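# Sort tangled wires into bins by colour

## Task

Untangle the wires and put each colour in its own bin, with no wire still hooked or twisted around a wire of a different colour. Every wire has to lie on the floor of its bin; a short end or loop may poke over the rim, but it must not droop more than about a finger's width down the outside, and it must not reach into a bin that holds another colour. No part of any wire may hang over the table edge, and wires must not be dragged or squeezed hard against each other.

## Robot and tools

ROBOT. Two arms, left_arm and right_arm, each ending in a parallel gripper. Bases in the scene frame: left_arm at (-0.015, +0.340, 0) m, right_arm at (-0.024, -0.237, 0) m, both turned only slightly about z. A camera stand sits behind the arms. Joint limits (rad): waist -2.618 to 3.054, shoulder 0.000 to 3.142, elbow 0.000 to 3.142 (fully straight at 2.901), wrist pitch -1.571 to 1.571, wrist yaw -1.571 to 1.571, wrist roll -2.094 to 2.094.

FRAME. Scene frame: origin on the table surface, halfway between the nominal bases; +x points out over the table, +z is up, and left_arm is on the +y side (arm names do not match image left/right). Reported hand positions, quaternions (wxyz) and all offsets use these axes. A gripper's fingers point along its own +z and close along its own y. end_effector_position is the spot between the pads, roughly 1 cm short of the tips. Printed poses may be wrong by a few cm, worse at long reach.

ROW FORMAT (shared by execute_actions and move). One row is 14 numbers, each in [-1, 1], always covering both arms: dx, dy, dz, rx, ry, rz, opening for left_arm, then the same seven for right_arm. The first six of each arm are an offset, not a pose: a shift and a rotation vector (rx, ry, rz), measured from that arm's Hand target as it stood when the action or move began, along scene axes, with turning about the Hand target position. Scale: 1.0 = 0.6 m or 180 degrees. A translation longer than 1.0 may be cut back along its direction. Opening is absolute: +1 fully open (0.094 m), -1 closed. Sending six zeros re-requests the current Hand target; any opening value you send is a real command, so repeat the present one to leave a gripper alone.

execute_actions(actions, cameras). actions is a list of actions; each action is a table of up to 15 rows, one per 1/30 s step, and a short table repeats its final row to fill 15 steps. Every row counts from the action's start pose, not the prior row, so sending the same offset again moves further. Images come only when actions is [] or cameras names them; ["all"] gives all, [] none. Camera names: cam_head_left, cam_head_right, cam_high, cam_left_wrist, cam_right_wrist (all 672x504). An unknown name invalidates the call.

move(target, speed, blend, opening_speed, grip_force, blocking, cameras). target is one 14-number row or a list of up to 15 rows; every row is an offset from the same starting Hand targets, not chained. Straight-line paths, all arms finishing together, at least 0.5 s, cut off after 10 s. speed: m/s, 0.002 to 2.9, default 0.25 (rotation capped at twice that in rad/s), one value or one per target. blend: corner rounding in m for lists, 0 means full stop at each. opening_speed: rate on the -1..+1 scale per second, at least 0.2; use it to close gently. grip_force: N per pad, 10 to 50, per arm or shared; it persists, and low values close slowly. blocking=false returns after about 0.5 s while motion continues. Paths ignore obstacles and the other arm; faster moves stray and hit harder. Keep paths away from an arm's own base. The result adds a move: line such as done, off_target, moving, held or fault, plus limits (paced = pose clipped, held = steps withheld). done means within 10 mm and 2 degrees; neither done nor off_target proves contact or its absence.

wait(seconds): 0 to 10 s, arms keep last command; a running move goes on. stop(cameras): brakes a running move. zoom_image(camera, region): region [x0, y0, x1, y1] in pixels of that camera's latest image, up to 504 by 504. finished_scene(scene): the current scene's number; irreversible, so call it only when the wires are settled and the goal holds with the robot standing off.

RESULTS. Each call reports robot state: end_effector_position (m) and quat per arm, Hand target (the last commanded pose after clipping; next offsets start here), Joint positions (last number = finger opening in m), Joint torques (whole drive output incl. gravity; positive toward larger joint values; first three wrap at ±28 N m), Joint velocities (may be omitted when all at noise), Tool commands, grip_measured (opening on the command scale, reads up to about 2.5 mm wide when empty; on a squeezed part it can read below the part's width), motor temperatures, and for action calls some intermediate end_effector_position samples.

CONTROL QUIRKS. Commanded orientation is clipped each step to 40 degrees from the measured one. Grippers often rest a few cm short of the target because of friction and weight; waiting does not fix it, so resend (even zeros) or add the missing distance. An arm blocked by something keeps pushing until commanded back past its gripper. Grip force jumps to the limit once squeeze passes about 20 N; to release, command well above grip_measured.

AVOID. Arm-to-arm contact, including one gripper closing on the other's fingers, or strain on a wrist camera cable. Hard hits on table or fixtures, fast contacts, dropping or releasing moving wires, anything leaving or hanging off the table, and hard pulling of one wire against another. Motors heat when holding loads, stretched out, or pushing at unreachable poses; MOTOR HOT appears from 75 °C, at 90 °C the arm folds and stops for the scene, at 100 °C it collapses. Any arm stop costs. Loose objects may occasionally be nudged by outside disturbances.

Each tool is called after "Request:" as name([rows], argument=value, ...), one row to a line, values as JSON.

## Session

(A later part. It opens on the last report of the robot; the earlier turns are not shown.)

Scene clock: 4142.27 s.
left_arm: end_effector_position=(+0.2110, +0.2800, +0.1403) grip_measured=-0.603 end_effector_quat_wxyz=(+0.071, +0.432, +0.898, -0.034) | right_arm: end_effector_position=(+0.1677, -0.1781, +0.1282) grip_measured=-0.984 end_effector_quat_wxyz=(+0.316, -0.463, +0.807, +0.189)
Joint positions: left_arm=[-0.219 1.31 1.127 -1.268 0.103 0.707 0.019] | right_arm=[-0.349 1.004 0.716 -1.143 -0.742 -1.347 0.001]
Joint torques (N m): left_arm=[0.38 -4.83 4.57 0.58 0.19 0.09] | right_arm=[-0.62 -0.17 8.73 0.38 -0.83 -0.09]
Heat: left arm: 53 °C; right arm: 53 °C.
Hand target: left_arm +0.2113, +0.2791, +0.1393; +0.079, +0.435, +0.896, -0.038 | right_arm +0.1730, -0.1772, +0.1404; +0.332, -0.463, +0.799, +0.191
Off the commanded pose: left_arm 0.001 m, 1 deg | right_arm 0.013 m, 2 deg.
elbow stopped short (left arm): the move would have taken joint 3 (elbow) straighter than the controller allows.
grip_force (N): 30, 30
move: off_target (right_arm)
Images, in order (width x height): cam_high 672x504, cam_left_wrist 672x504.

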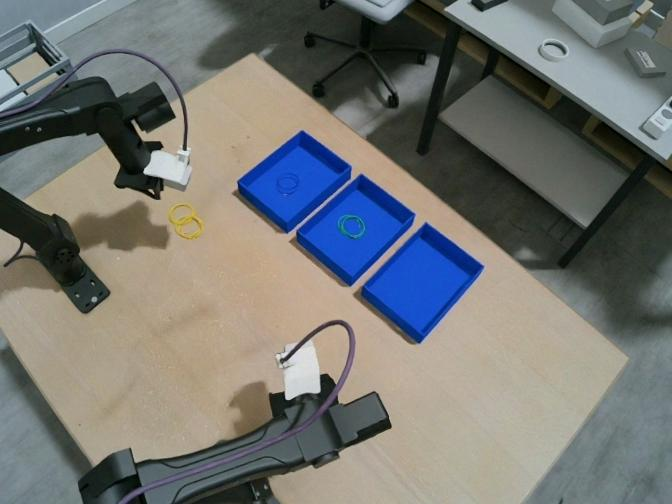

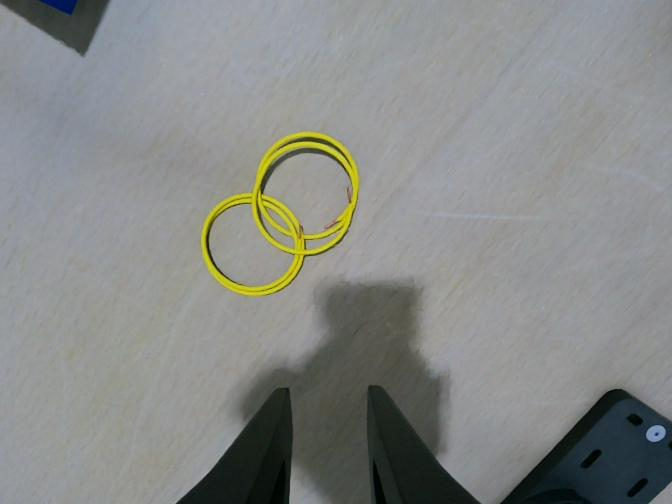

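Request:
move([
  [0.111,0.043,-0.17,0,0,0,-0.6,0,0,0,0,0,0,-1],
  [0.111,0.043,-0.2,0,0,0,-0.6,0,0,0,0,0,0,-1],
], speed=0.2, cameras=["cam_left_wrist"])

Scene clock: 4155.57 s.
left_arm: end_effector_position=(+0.2770, +0.3061, +0.0229) grip_measured=-0.603 end_effector_quat_wxyz=(+0.075, +0.432, +0.898, -0.032) | right_arm: end_effector_position=(+0.1677, -0.1781, +0.1282) grip_measured=-0.984 end_effector_quat_wxyz=(+0.316, -0.463, +0.807, +0.189)
Joint positions: left_arm=[-0.081 1.644 0.946 -0.761 0.118 0.843 0.019] | right_arm=[-0.349 1.004 0.716 -1.143 -0.742 -1.347 0.001]
Joint torques (N m): left_arm=[0.21 -6.09 4.83 0.59 0.22 0.1] | right_arm=[-0.61 -0.17 8.73 0.38 -0.83 -0.1]
Motor temperatures (°C): left_arm=[33 49 51 34 32 33 35] | right_arm=[31 31 53 35 36 32 36]
Heat: left arm: 51 °C; right arm: 53 °C.
Hand target: left_arm +0.2778, +0.3049, +0.0193; +0.079, +0.435, +0.896, -0.038 | right_arm +0.1730, -0.1772, +0.1404; +0.332, -0.463, +0.799, +0.191
Off the commanded pose: left_arm 0.004 m, 1 deg | right_arm 0.013 m, 2 deg.
grip_force (N): 30, 30
move: off_target (right_arm)
Images, in order (width x height): cam_left_wrist 672x504.

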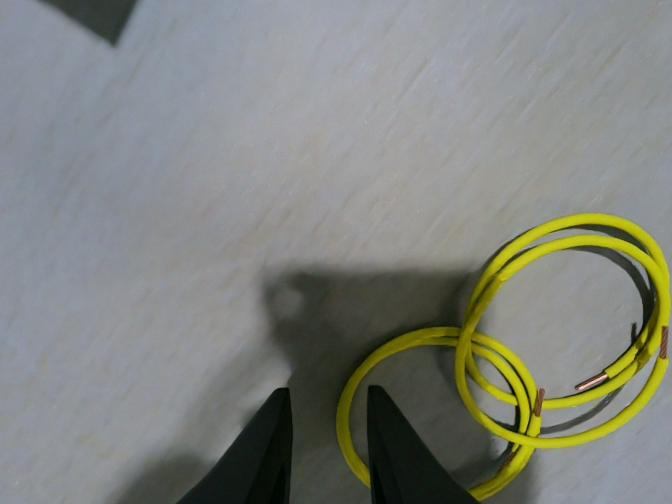

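Request:
move([
  [0,0,-0.028,0,0,0,-0.6,0,0,0,0,0,0,-1],
  [0,0,-0.028,0,0,0,-1,0,0,0,0,0,0,-1],
  [0,0,0.27,0,0,0,-1,0,0,0,0,0,0,-1],
  [-0.01,-0.48,0.22,0,0,0,-1,0,0,0,0,0,0,-1],
  [-0.01,-0.38,-0.015,0,0,0,-1,0,0,0,0,0,0,-1],
  [-0.01,-0.38,-0.015,0,0,0,-0.6,0,0,0,0,0,0,-1],
  [-0.03,-0.1,0.25,0,0,0,-0.6,0,0,0,0,0,0,-1],
], speed=0.25, blend=[0,0,0.03,0.02,0,0,0], cameras=["cam_left_wrist","cam_high","cam_right_wrist","cam_head_right"])

Scene clock: 4178.40 s.
left_arm: end_effector_position=(+0.2622, +0.2459, +0.1644) grip_measured=-0.603 end_effector_quat_wxyz=(+0.079, +0.431, +0.898, -0.033) | right_arm: end_effector_position=(+0.1677, -0.1781, +0.1282) grip_measured=-0.984 end_effector_quat_wxyz=(+0.316, -0.463, +0.807, +0.189)
Joint positions: left_arm=[-0.309 1.518 1.394 -1.302 0.091 0.613 0.019] | right_arm=[-0.349 1.004 0.716 -1.143 -0.742 -1.347 0.001]
Joint torques (N m): left_arm=[0.21 -6.12 6.82 0.3 0.16 0.06] | right_arm=[-0.61 -0.17 8.73 0.38 -0.83 -0.09]
Heat: left arm: 51 °C; right arm: 53 °C.
Hand target: left_arm +0.2599, +0.2449, +0.1693; +0.079, +0.435, +0.896, -0.038 | right_arm +0.1730, -0.1772, +0.1404; +0.332, -0.463, +0.799, +0.191
Off the commanded pose: left_arm 0.006 m, 1 deg | right_arm 0.013 m, 2 deg.
grip_force (N): 30, 30
move: off_target (right_arm); target 6's new opening was sent with left_arm's hand 0.009 m and 3 deg from that target
Images, in order (width x height): cam_head_right 672x504, cam_high 672x504, cam_left_wrist 672x504, cam_right_wrist 672x504.

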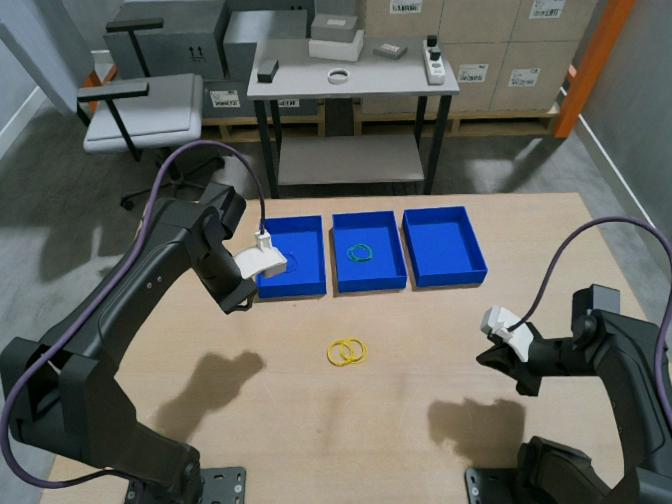

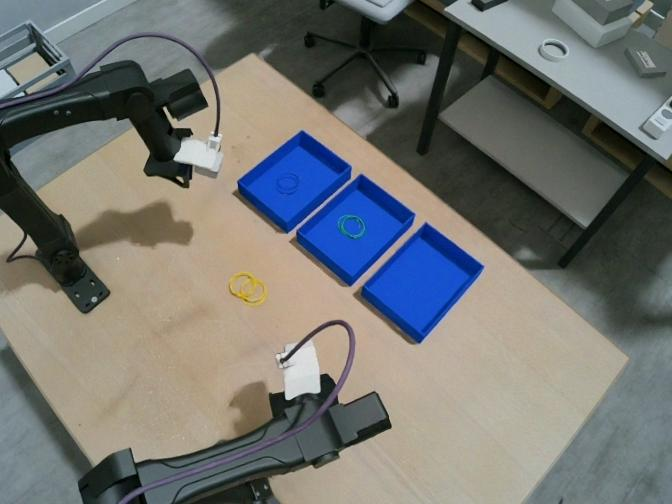

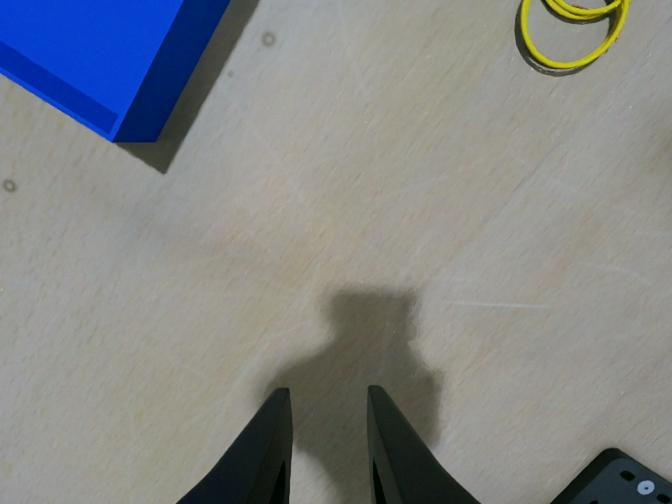

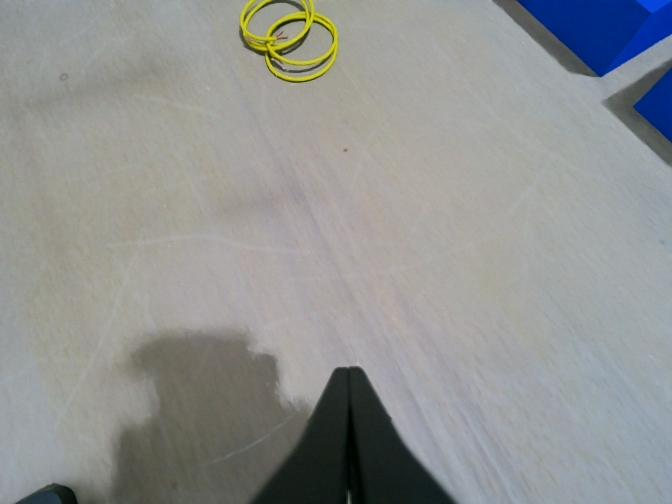

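Request:
move(target=[0,0,0,0,0,0,-0.6,0.12,0.22,0,-0.217,0.126,0,-0.6], speed=0.25, cameras=["cam_right_wrist"])

Scene clock: 4192.93 s.
left_arm: end_effector_position=(+0.2620, +0.2458, +0.1644) grip_measured=-0.603 end_effector_quat_wxyz=(+0.079, +0.431, +0.898, -0.033) | right_arm: end_effector_position=(+0.2399, -0.0478, +0.1367) grip_measured=-0.601 end_effector_quat_wxyz=(-0.006, -0.503, +0.864, +0.004)
Joint positions: left_arm=[-0.309 1.518 1.394 -1.303 0.091 0.613 0.019] | right_arm=[0.626 1.783 1.584 -1.383 -0.009 -0.439 0.019]
Joint torques (N m): left_arm=[0.34 -6.27 6.8 0.23 0.17 0.11] | right_arm=[0.21 -6.19 8.49 0.11 0.05 0.06]
Heat: left arm: 53 °C; right arm: 53 °C.
Hand target: left_arm +0.2598, +0.2449, +0.1693; +0.079, +0.435, +0.896, -0.038 | right_arm +0.2450, -0.0451, +0.1403; -0.002, -0.501, +0.865, +0.000
Off the commanded pose: left_arm 0.005 m, 1 deg | right_arm 0.007 m, 1 deg.
grip_force (N): 30, 30
move: done
Images, in order (width x height): cam_right_wrist 672x504.

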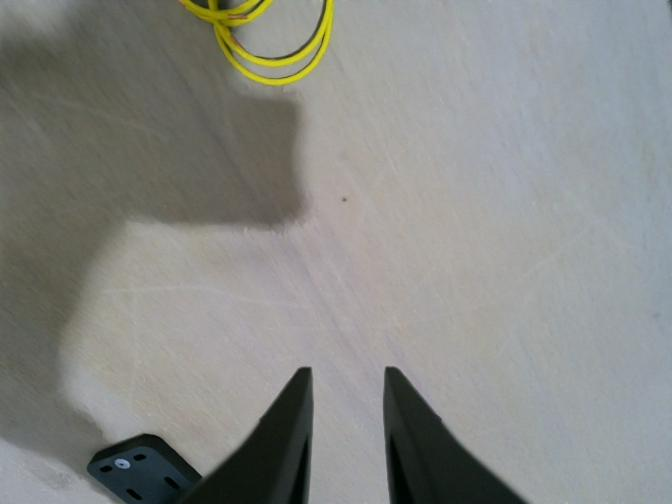

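Request:
move(target=[0,0,0,0,0,0,-0.6,0.05,0.125,-0.11,0,0,0,-0.6], speed=0.25, cameras=["cam_right_wrist"])

Scene clock: 4201.67 s.
left_arm: end_effector_position=(+0.2620, +0.2458, +0.1644) grip_measured=-0.603 end_effector_quat_wxyz=(+0.079, +0.431, +0.898, -0.033) | right_arm: end_effector_position=(+0.2662, +0.0235, +0.0717) grip_measured=-0.601 end_effector_quat_wxyz=(-0.016, -0.504, +0.864, +0.000)
Joint positions: left_arm=[-0.309 1.518 1.394 -1.303 0.091 0.613 0.019] | right_arm=[0.738 2.075 1.724 -1.252 -0.007 -0.33 0.019]
Joint torques (N m): left_arm=[0.14 -6.12 6.95 0.24 0.13 0.11] | right_arm=[0.01 -8.92 8.28 0.31 0.02 0.06]
Motor temperatures (°C): left_arm=[33 44 54 33 32 33 35] | right_arm=[31 32 54 35 36 32 35]
Heat: left arm: 54 °C; right arm: 54 °C.
Hand target: left_arm +0.2598, +0.2449, +0.1693; +0.079, +0.435, +0.896, -0.038 | right_arm +0.2751, +0.0299, +0.0744; -0.002, -0.501, +0.865, +0.000
Off the commanded pose: left_arm 0.005 m, 1 deg | right_arm 0.011 m, 2 deg.
grip_force (N): 30, 30
move: off_target (right_arm)
Images, in order (width x height): cam_right_wrist 672x504.

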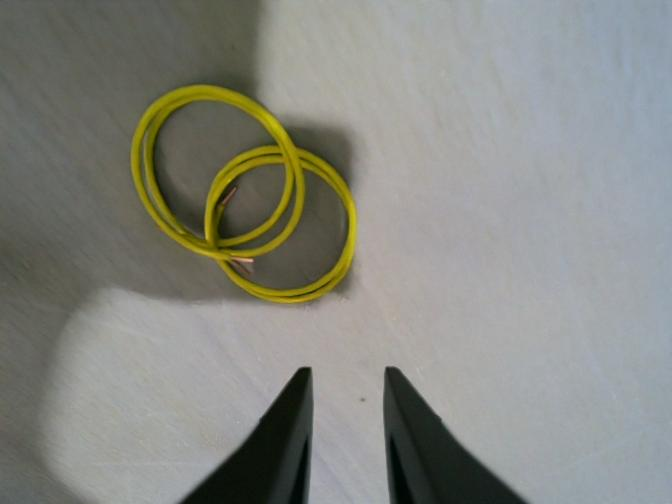

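Request:
move(target=[0,0,0,0,0,0,-0.6,0.028,0.055,-0.06,0,0,0,-0.6], speed=0.15, cameras=["cam_right_wrist"])

Scene clock: 4214.33 s.
left_arm: end_effector_position=(+0.2620, +0.2458, +0.1644) grip_measured=-0.603 end_effector_quat_wxyz=(+0.079, +0.431, +0.898, -0.033) | right_arm: end_effector_position=(+0.2848, +0.0555, +0.0381) grip_measured=-0.601 end_effector_quat_wxyz=(-0.013, -0.502, +0.865, +0.001)
Joint positions: left_arm=[-0.309 1.518 1.394 -1.303 0.091 0.613 0.019] | right_arm=[0.765 2.235 1.844 -1.205 -0.007 -0.299 0.019]
Joint torques (N m): left_arm=[-0.02 -6.17 6.84 0.22 0.15 0.1] | right_arm=[0.32 -9.7 8.27 0.31 0.02 0.04]
Motor temperatures (°C): left_arm=[33 43 54 33 32 33 35] | right_arm=[31 33 55 35 36 32 35]
Heat: left arm: 54 °C; right arm: 55 °C.
Hand target: left_arm +0.2598, +0.2449, +0.1693; +0.079, +0.435, +0.896, -0.038 | right_arm +0.2919, +0.0629, +0.0383; -0.002, -0.501, +0.865, +0.000
Off the commanded pose: left_arm 0.005 m, 1 deg | right_arm 0.010 m, 1 deg.
grip_force (N): 30, 30
move: done
Images, in order (width x height): cam_right_wrist 672x504.

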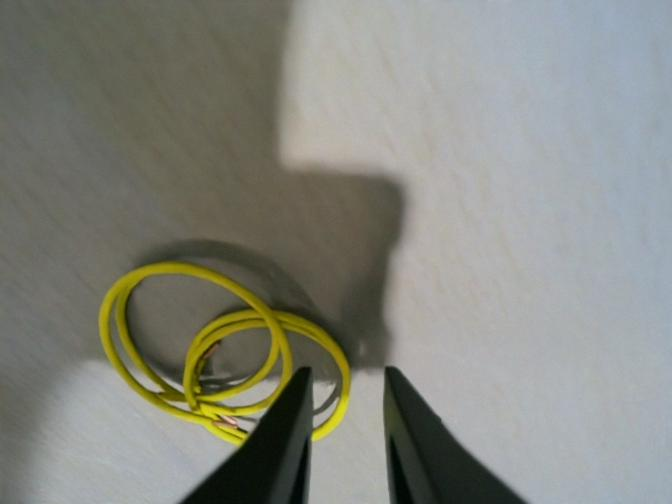

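Request:
move([
  [0,0,0,0,0,0,-0.6,-0.003,-0.006,-0.03,0,0,0,-0.6],
  [0,0,0,0,0,0,-0.6,-0.003,-0.006,-0.045,0,0,0,-0.6],
], speed=0.08, cameras=["cam_right_wrist"])

Scene clock: 4226.53 s.
left_arm: end_effector_position=(+0.2620, +0.2458, +0.1644) grip_measured=-0.603 end_effector_quat_wxyz=(+0.079, +0.431, +0.898, -0.033) | right_arm: end_effector_position=(+0.2920, +0.0622, +0.0251) grip_measured=-0.601 end_effector_quat_wxyz=(+0.010, -0.502, +0.865, +0.006)
Joint positions: left_arm=[-0.309 1.518 1.394 -1.303 0.091 0.613 0.019] | right_arm=[0.765 2.235 1.792 -1.105 -0.007 -0.298 0.019]
Joint torques (N m): left_arm=[0.29 -6.19 6.86 0.27 0.19 0.06] | right_arm=[0.06 -9.25 4.49 0.45 0.02 0.03]
Motor temperatures (°C): left_arm=[33 43 55 33 32 33 35] | right_arm=[31 37 54 35 35 32 35]
Heat: left arm: 55 °C; right arm: 54 °C.
Hand target: left_arm +0.2598, +0.2449, +0.1693; +0.079, +0.435, +0.896, -0.038 | right_arm +0.2901, +0.0593, +0.0113; -0.002, -0.501, +0.865, +0.000
Off the commanded pose: left_arm 0.005 m, 1 deg | right_arm 0.014 m, 2 deg.
grip_force (N): 30, 30
move: off_target (right_arm)
Images, in order (width x height): cam_right_wrist 672x504.

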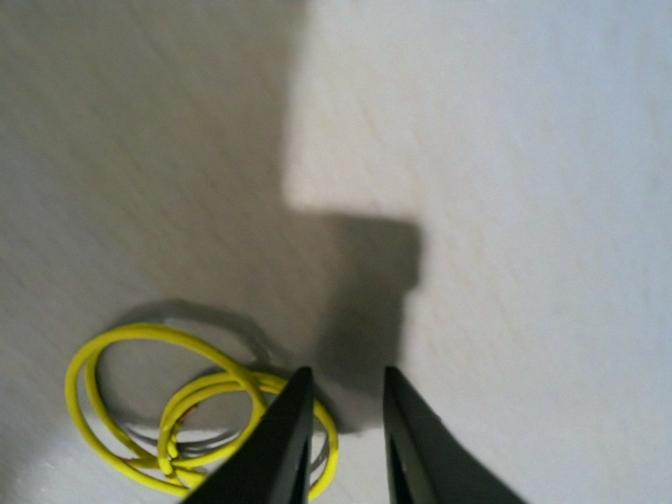

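Request:
move([
  [0,0,0,0,0,0,-0.6,-0.015,-0.0163,0.05,0,0,0,-0.6],
  [0,0,0,0,0,0,-0.6,-0.015,-0.0163,-0.004,0,0,0,-0.6],
], speed=0.1, cameras=["cam_right_wrist"])

Scene clock: 4236.37 s.
left_arm: end_effector_position=(+0.2620, +0.2458, +0.1644) grip_measured=-0.603 end_effector_quat_wxyz=(+0.079, +0.431, +0.898, -0.033) | right_arm: end_effector_position=(+0.2791, +0.0500, +0.0182) grip_measured=-0.601 end_effector_quat_wxyz=(-0.008, -0.502, +0.865, +0.002)
Joint positions: left_arm=[-0.309 1.518 1.394 -1.303 0.091 0.613 0.019] | right_arm=[0.765 2.208 1.719 -1.097 -0.007 -0.298 0.019]
Joint torques (N m): left_arm=[0.32 -6.23 7.04 0.24 0.2 0.09] | right_arm=[-0.13 -10.66 2.95 0.78 0.01 0]
Motor temperatures (°C): left_arm=[33 43 55 33 32 33 35] | right_arm=[31 39 52 35 35 32 35]
Heat: left arm: 55 °C; right arm: 52 °C.
Hand target: left_arm +0.2598, +0.2449, +0.1693; +0.079, +0.435, +0.896, -0.038 | right_arm +0.2810, +0.0495, +0.0090; -0.002, -0.501, +0.865, +0.000
Off the commanded pose: left_arm 0.005 m, 1 deg | right_arm 0.009 m, 1 deg.
grip_force (N): 30, 30
move: done
Images, in order (width x height): cam_right_wrist 672x504.

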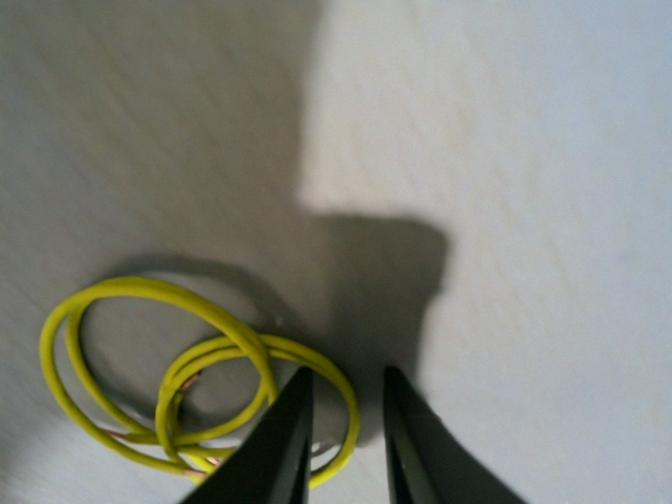

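Request:
move([
  [0,0,0,0,0,0,-0.6,0,0,-0.014,0,0,0,-0.6],
  [0,0,0,0,0,0,-0.6,0,0,-0.014,0,0,0,-1],
  [0,0,0,0,0,0,-0.6,0,0,0.15,0,0,0,-1],
], speed=0.1, cameras=["cam_right_wrist"])

Scene clock: 4244.97 s.
left_arm: end_effector_position=(+0.2620, +0.2458, +0.1644) grip_measured=-0.603 end_effector_quat_wxyz=(+0.079, +0.431, +0.898, -0.033) | right_arm: end_effector_position=(+0.2775, +0.0436, +0.0772) grip_measured=-0.943 end_effector_quat_wxyz=(-0.027, -0.502, +0.864, -0.013)
Joint positions: left_arm=[-0.309 1.518 1.394 -1.303 0.091 0.613 0.019] | right_arm=[0.765 2.197 1.936 -1.368 0.013 -0.298 0.003]
Joint torques (N m): left_arm=[0.17 -6.08 7.02 0.22 0.19 0.09] | right_arm=[-0.12 -13.96 8.18 0.01 -0.21 0]
Motor temperatures (°C): left_arm=[33 43 55 33 32 33 35] | right_arm=[31 39 52 35 35 32 35]
Heat: left arm: 55 °C; right arm: 52 °C.
Hand target: left_arm +0.2598, +0.2449, +0.1693; +0.079, +0.435, +0.896, -0.038 | right_arm +0.2811, +0.0496, +0.0990; -0.002, -0.501, +0.865, +0.000
Off the commanded pose: left_arm 0.005 m, 1 deg | right_arm 0.023 m, 3 deg.
grip_force (N): 30, 30
move: off_target (right_arm); target 2's new opening was sent with right_arm's hand 0.017 m and 0 deg from that target
Images, in order (width x height): cam_right_wrist 672x504.

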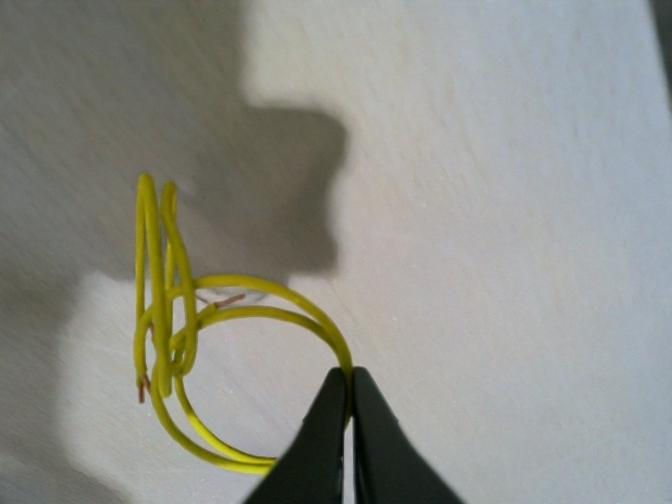

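Request:
move([
  [0,0,0,0,0,0,-0.6,0,-0.03,0.2,0,0,0,-1],
  [0,0,0,0,0,0,-0.6,0.36,-0.41,0.2,0,0,0,-1],
], speed=0.2, blend=[0.03,0], cameras=["cam_right_wrist","cam_high","cam_head_right"])

Scene clock: 4256.97 s.
left_arm: end_effector_position=(+0.2620, +0.2458, +0.1644) grip_measured=-0.603 end_effector_quat_wxyz=(+0.079, +0.431, +0.898, -0.033) | right_arm: end_effector_position=(+0.4935, -0.2019, +0.2208) grip_measured=-0.943 end_effector_quat_wxyz=(+0.188, -0.484, +0.849, -0.094)
Joint positions: left_arm=[-0.309 1.518 1.394 -1.303 0.091 0.613 0.019] | right_arm=[0.08 2.4 2.808 -1.555 0.006 -0.969 0.003]
Joint torques (N m): left_arm=[0.27 -5.98 6.79 0.27 0.22 0.1] | right_arm=[0.68 -10.15 7.77 1.04 -0.09 -0.03]
Motor temperatures (°C): left_arm=[33 43 55 33 32 33 35] | right_arm=[31 41 53 35 35 32 35]
Heat: left arm: 55 °C; right arm: 53 °C.
Hand target: left_arm +0.2598, +0.2449, +0.1693; +0.079, +0.435, +0.896, -0.038 | right_arm +0.4970, -0.1966, +0.2189; -0.002, -0.501, +0.865, +0.000
Off the commanded pose: left_arm 0.005 m, 1 deg | right_arm 0.007 m, 24 deg.
joint sent to its limit (right arm) — joint 4 (wrist pitch), lower limit. The joint targets are off in orientation, not in position.
grip_force (N): 30, 30
move: off_target (right_arm)
Images, in order (width x height): cam_head_right 672x504, cam_high 672x504, cam_right_wrist 672x504.

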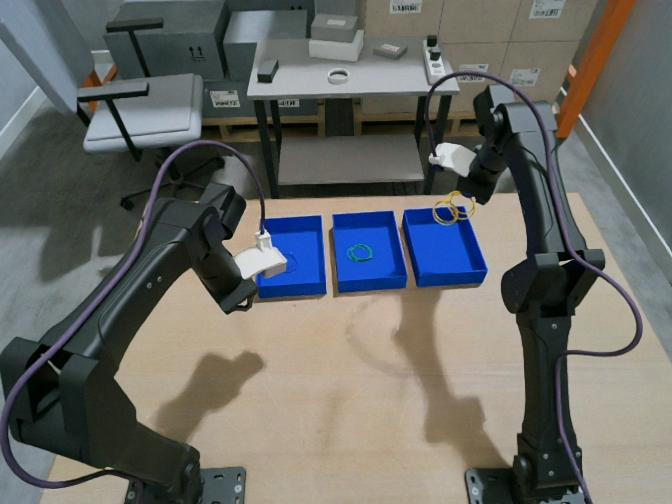

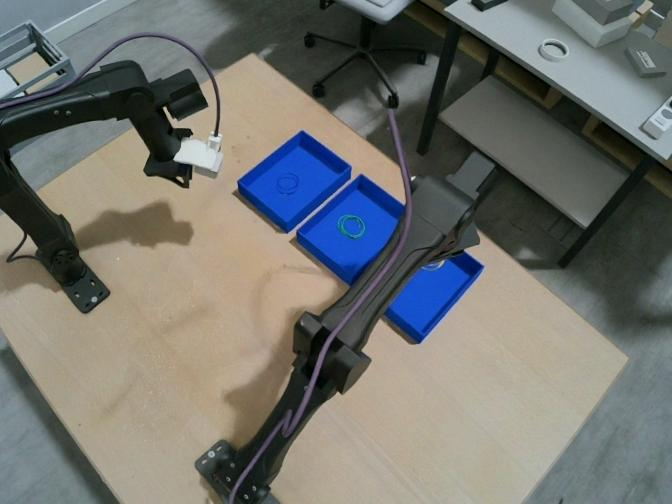

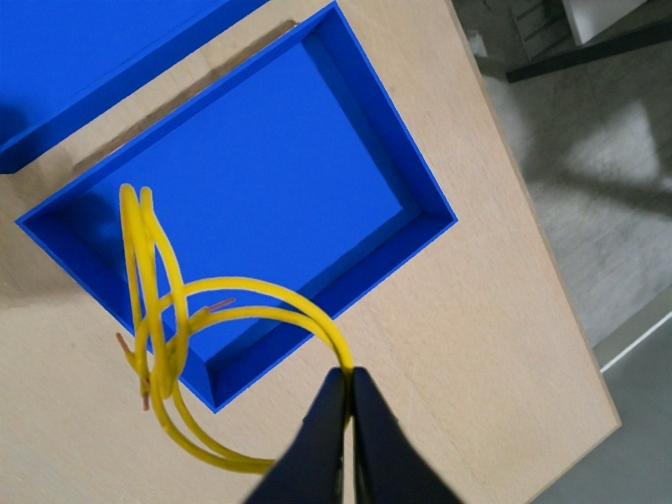

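Request:
move(target=[0,0,0,0,0,0,-0.6,0.025,0.035,-0.12,0,0,0,-1], speed=0.15, cameras=["cam_right_wrist","cam_head_right"])

Scene clock: 4265.87 s.
left_arm: end_effector_position=(+0.2620, +0.2458, +0.1644) grip_measured=-0.603 end_effector_quat_wxyz=(+0.079, +0.431, +0.898, -0.033) | right_arm: end_effector_position=(+0.5052, -0.1806, +0.1491) grip_measured=-0.943 end_effector_quat_wxyz=(+0.133, -0.497, +0.855, -0.062)
Joint positions: left_arm=[-0.309 1.518 1.394 -1.303 0.091 0.613 0.019] | right_arm=[0.119 2.558 2.835 -1.554 0.006 -0.946 0.003]
Joint torques (N m): left_arm=[0.2 -6.02 6.84 0.27 0.13 0.11] | right_arm=[0.57 -11.15 8.13 0.97 -0.08 0.07]
Motor temperatures (°C): left_arm=[33 42 55 33 32 33 35] | right_arm=[31 41 53 35 35 32 35]
Heat: left arm: 55 °C; right arm: 53 °C.
Hand target: left_arm +0.2598, +0.2449, +0.1693; +0.079, +0.435, +0.896, -0.038 | right_arm +0.5121, -0.1755, +0.1471; -0.001, -0.501, +0.865, +0.000
Off the commanded pose: left_arm 0.005 m, 1 deg | right_arm 0.009 m, 17 deg.
elbow stopped short (right arm): the move would have taken joint 3 (elbow) straighter than the controller allows.
grip_force (N): 30, 30
move: off_target (right_arm)
Images, in order (width x height): cam_head_right 672x504, cam_right_wrist 672x504.

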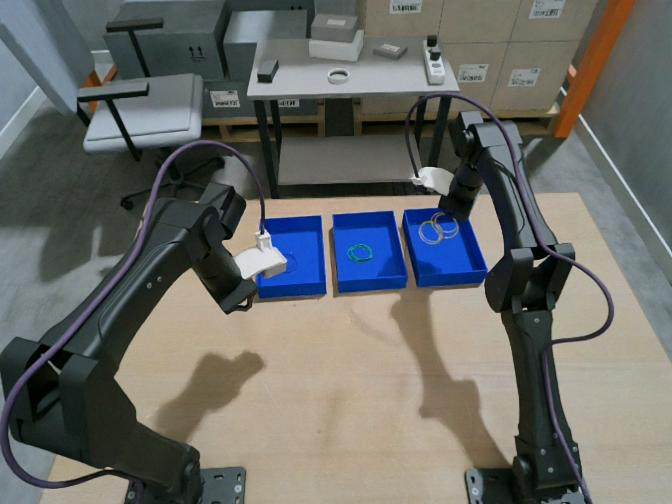

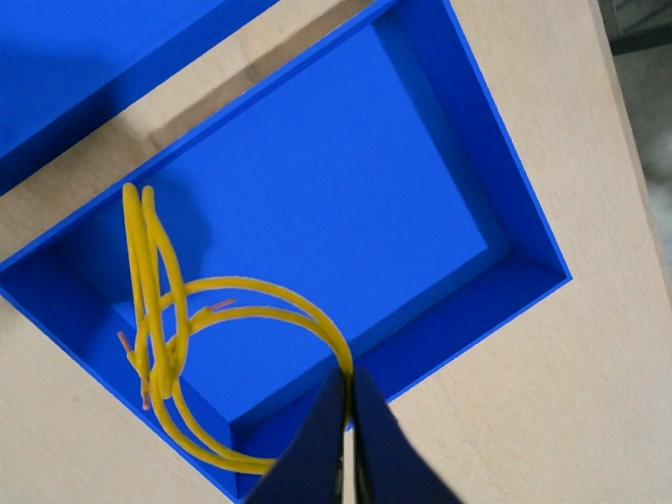

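Request:
move(target=[0,0,0,0,0,0,-0.6,0.02,0.045,-0.09,0,0,0,-1], speed=0.15, cameras=["cam_right_wrist","cam_head_right"])

Scene clock: 4273.77 s.
left_arm: end_effector_position=(+0.2620, +0.2458, +0.1644) grip_measured=-0.603 end_effector_quat_wxyz=(+0.079, +0.431, +0.898, -0.033) | right_arm: end_effector_position=(+0.5176, -0.1540, +0.0962) grip_measured=-0.943 end_effector_quat_wxyz=(+0.114, -0.498, +0.858, -0.048)
Joint positions: left_arm=[-0.309 1.518 1.394 -1.303 0.091 0.613 0.019] | right_arm=[0.164 2.667 2.835 -1.49 0.006 -0.9 0.003]
Joint torques (N m): left_arm=[0.18 -6.05 6.83 0.25 0.22 0.1] | right_arm=[0.58 -11.75 8.35 0.88 -0.09 0.09]
Motor temperatures (°C): left_arm=[33 42 55 33 32 33 35] | right_arm=[31 41 54 35 35 32 35]
Heat: left arm: 55 °C; right arm: 54 °C.
Hand target: left_arm +0.2598, +0.2449, +0.1693; +0.079, +0.435, +0.896, -0.038 | right_arm +0.5240, -0.1485, +0.0930; -0.002, -0.501, +0.865, +0.000
Off the commanded pose: left_arm 0.005 m, 1 deg | right_arm 0.009 m, 14 deg.
elbow stopped short (right arm): the move would have taken joint 3 (elbow) straighter than the controller allows.
grip_force (N): 30, 30
move: off_target (right_arm)
Images, in order (width x height): cam_head_right 672x504, cam_right_wrist 672x504.

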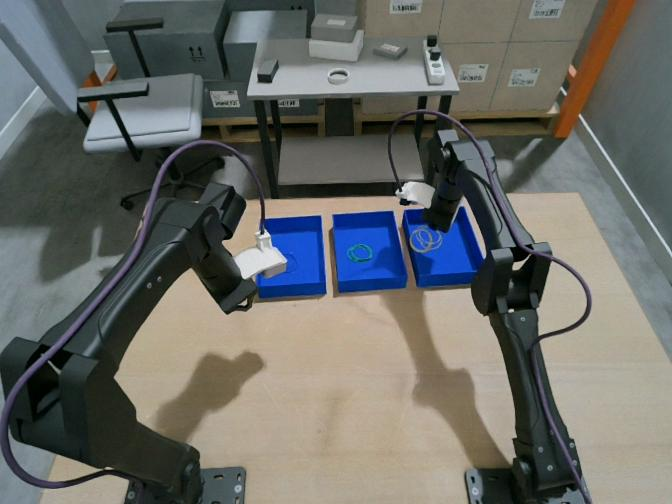

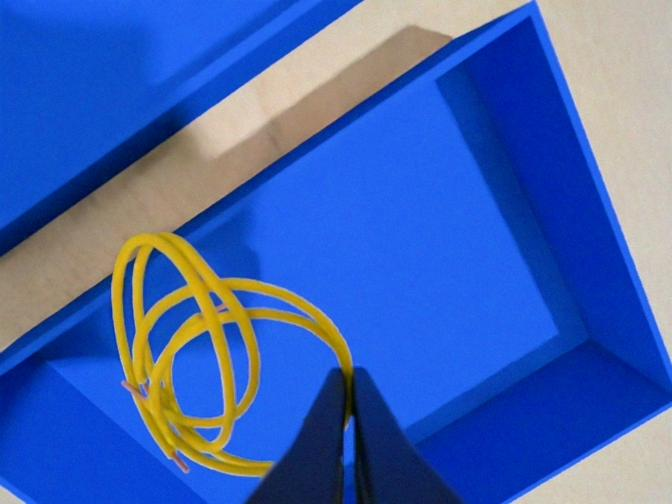

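Request:
move(target=[0,0,0,0,0,0,-0.6,0.025,-0.035,-0.085,0,0,0,-1], speed=0.1, cameras=["cam_right_wrist","cam_head_right"])

Scene clock: 4286.33 s.
left_arm: end_effector_position=(+0.2620, +0.2458, +0.1644) grip_measured=-0.603 end_effector_quat_wxyz=(+0.079, +0.431, +0.898, -0.033) | right_arm: end_effector_position=(+0.5322, -0.1676, +0.0466) grip_measured=-0.943 end_effector_quat_wxyz=(+0.099, -0.498, +0.860, -0.045)
Joint positions: left_arm=[-0.309 1.518 1.394 -1.303 0.091 0.613 0.019] | right_arm=[0.136 2.768 2.835 -1.419 0.006 -0.926 0.003]
Joint torques (N m): left_arm=[0.01 -6.24 6.91 0.25 0.18 0.12] | right_arm=[-0.53 -12.1 8.5 0.82 -0.11 -0.07]
Motor temperatures (°C): left_arm=[33 42 55 33 32 33 35] | right_arm=[31 43 55 36 35 32 35]
Heat: left arm: 55 °C; right arm: 55 °C.
Hand target: left_arm +0.2598, +0.2449, +0.1693; +0.079, +0.435, +0.896, -0.038 | right_arm +0.5391, -0.1695, +0.0419; -0.002, -0.501, +0.865, +0.000
Off the commanded pose: left_arm 0.005 m, 1 deg | right_arm 0.009 m, 13 deg.
elbow stopped short (right arm): the move would have taken joint 3 (elbow) straighter than the controller allows.
grip_force (N): 30, 30
move: off_target (right_arm)
Images, in order (width x height): cam_head_right 672x504, cam_right_wrist 672x504.

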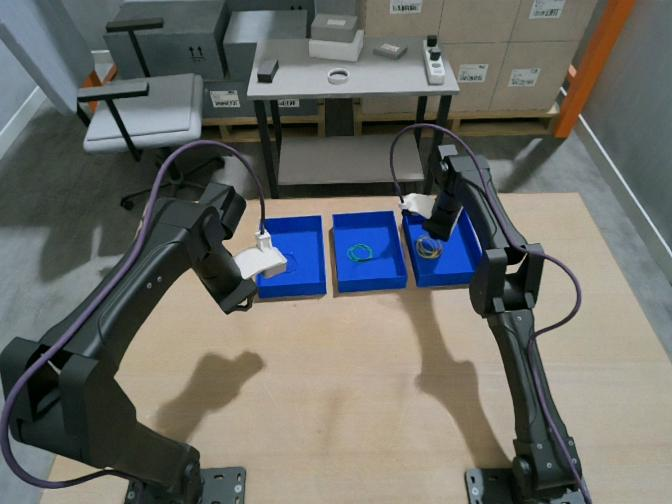

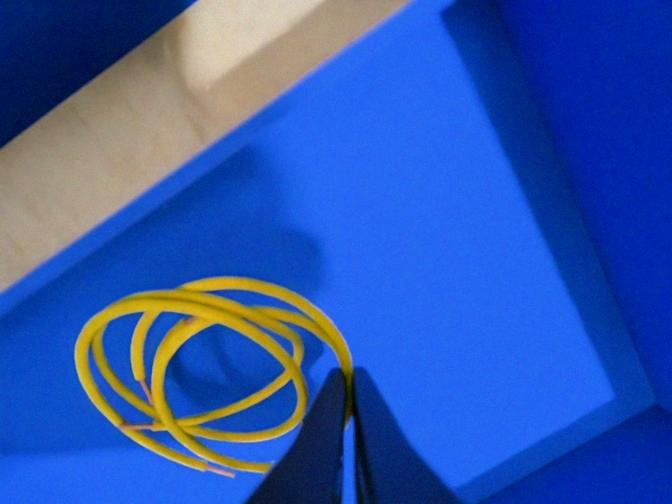

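Good. Lower slightly, release slowly, retreat up.

Request:
move([
  [0,0,0,0,0,0,-0.6,0,-0.01,-0.025,0,0,0,-1],
  [0,0,0,0,0,0,-0.6,0,-0.01,-0.025,0,0,0,-0.6],
  [0,0,0,0,0,0,-0.6,0,-0.01,0.15,0,0,0,-0.6],
], speed=0.1, opening_speed=0.4, cameras=["cam_right_wrist"])

Request:
move(target=[0,0,0.05,0,0,0,-0.6,-0.4,-0.05,0.12,0,0,0,-0.6], cameras=["all"])

Request:
zoom_image(camera="cam_high", region=[230, 120, 490, 350])

Scene clock: 4303.17 s.
left_arm: end_effector_position=(+0.2620, +0.2458, +0.1644) grip_measured=-0.603 end_effector_quat_wxyz=(+0.079, +0.431, +0.898, -0.033) | right_arm: end_effector_position=(+0.5353, -0.1728, +0.0992) grip_measured=-0.601 end_effector_quat_wxyz=(+0.139, -0.496, +0.855, -0.064)
Joint positions: left_arm=[-0.309 1.518 1.394 -1.303 0.091 0.613 0.019] | right_arm=[0.127 2.67 2.835 -1.428 0.006 -0.937 0.019]
Joint torques (N m): left_arm=[0.32 -6.22 6.71 0.24 0.19 0.11] | right_arm=[-0.55 -17.48 8.4 0.76 -0.11 -0.06]
Motor temperatures (°C): left_arm=[33 42 55 33 32 33 35] | right_arm=[31 47 56 36 35 32 35]
Heat: left arm: 55 °C; right arm: 56 °C.
Hand target: left_arm +0.2598, +0.2449, +0.1693; +0.079, +0.435, +0.896, -0.038 | right_arm +0.5390, -0.1755, +0.1319; -0.002, -0.501, +0.865, +0.000
Off the commanded pose: left_arm 0.005 m, 1 deg | right_arm 0.033 m, 18 deg.
elbow stopped short (right arm): the move would have taken joint 3 (elbow) straighter than the controller allows.
grip_force (N): 30, 30
move: off_target (right_arm); target 2's new opening was sent with right_arm's hand 0.009 m and 12 deg from that target
Images, in order (width x height): cam_right_wrist 672x504.

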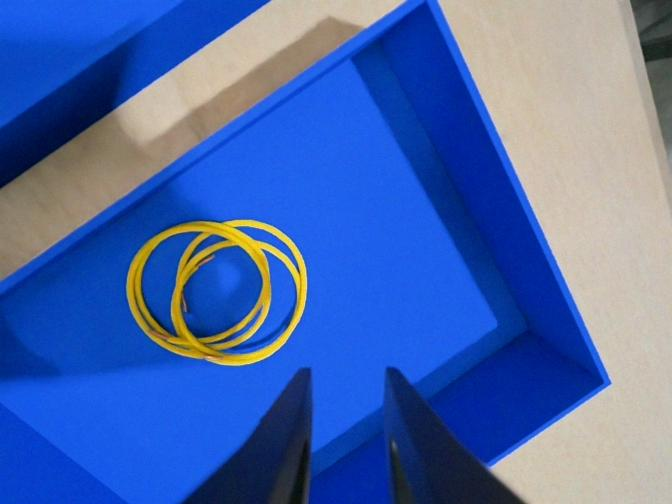

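Scene clock: 4304.83 s.
left_arm: end_effector_position=(+0.2610, +0.2460, +0.1970) grip_measured=-0.603 end_effector_quat_wxyz=(+0.084, +0.431, +0.898, -0.032) | right_arm: end_effector_position=(+0.3041, -0.2035, +0.2021) grip_measured=-0.601 end_effector_quat_wxyz=(+0.032, -0.501, +0.865, -0.018)
Joint positions: left_arm=[-0.309 1.527 1.533 -1.422 0.092 0.613 0.019] | right_arm=[0.115 1.764 1.822 -1.557 0.006 -0.947 0.019]
Joint torques (N m): left_arm=[0.05 -5.14 7.06 0.3 0.17 0.09] | right_arm=[-0.58 -8.61 4.3 0.37 -0.1 -0.07]
Motor temperatures (°C): left_arm=[33 42 55 33 32 33 35] | right_arm=[31 47 56 35 35 32 35]
Heat: left arm: 55 °C; right arm: 56 °C.
Hand target: left_arm +0.2599, +0.2449, +0.1993; +0.079, +0.435, +0.896, -0.038 | right_arm +0.2990, -0.2055, +0.2039; -0.002, -0.501, +0.865, +0.000
Off the commanded pose: left_arm 0.003 m, 1 deg | right_arm 0.006 m, 4 deg.
joint sent to its limit (right arm) — joint 4 (wrist pitch), lower limit. The joint targets are off in orientation, not in position.
grip_force (N): 30, 30
move: off_target (right_arm)

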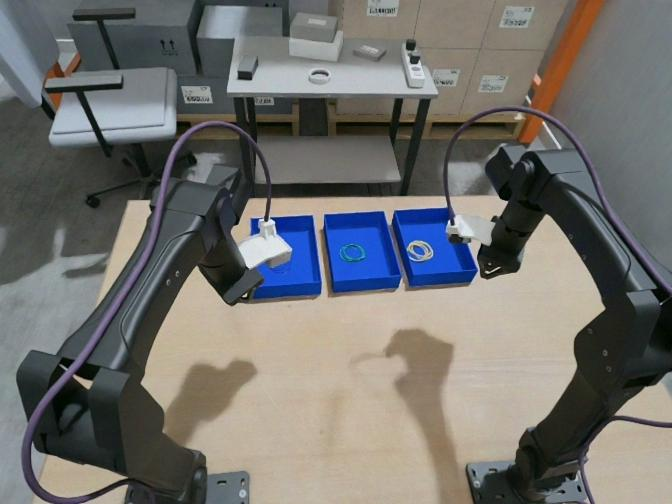

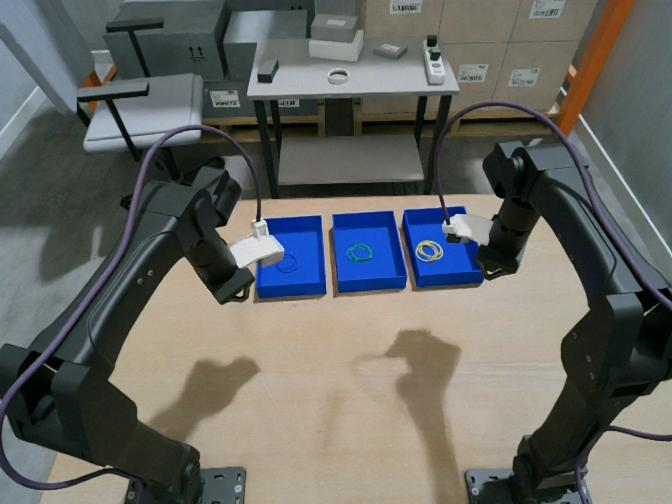

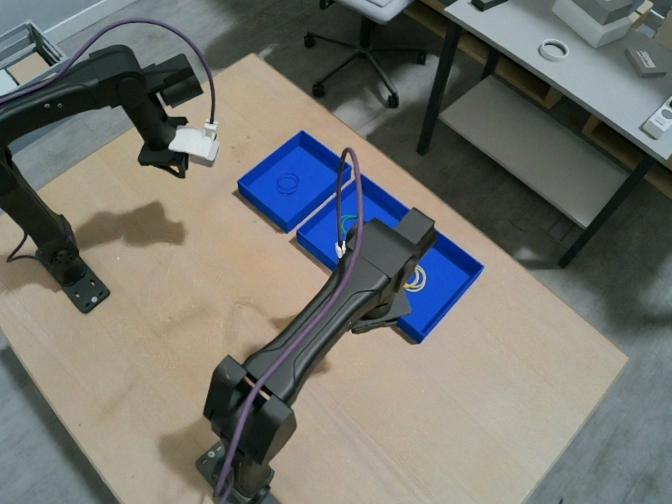

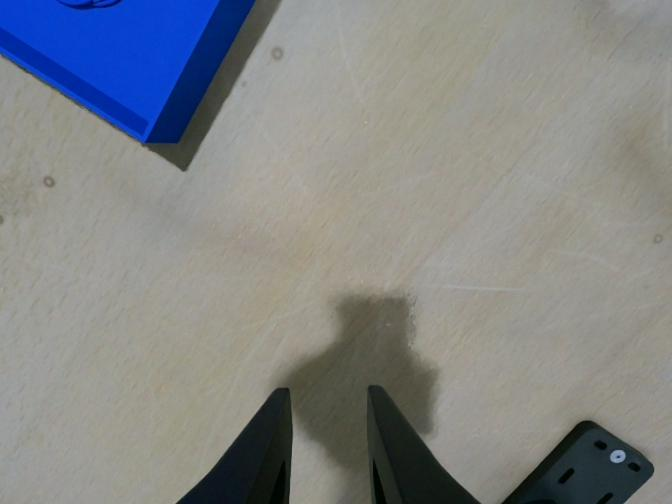

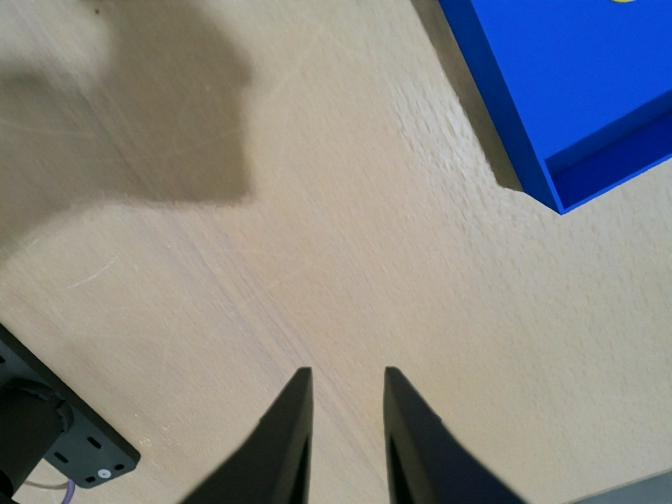

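Scaled by 1.938 from the camera's 672x504 image, which has a finer 960x720 frame.

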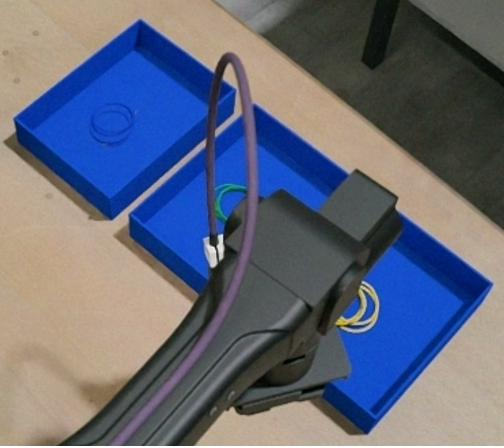

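All sorted.

Request:
finished_scene(scene=1)

The scene is finished: the task was done.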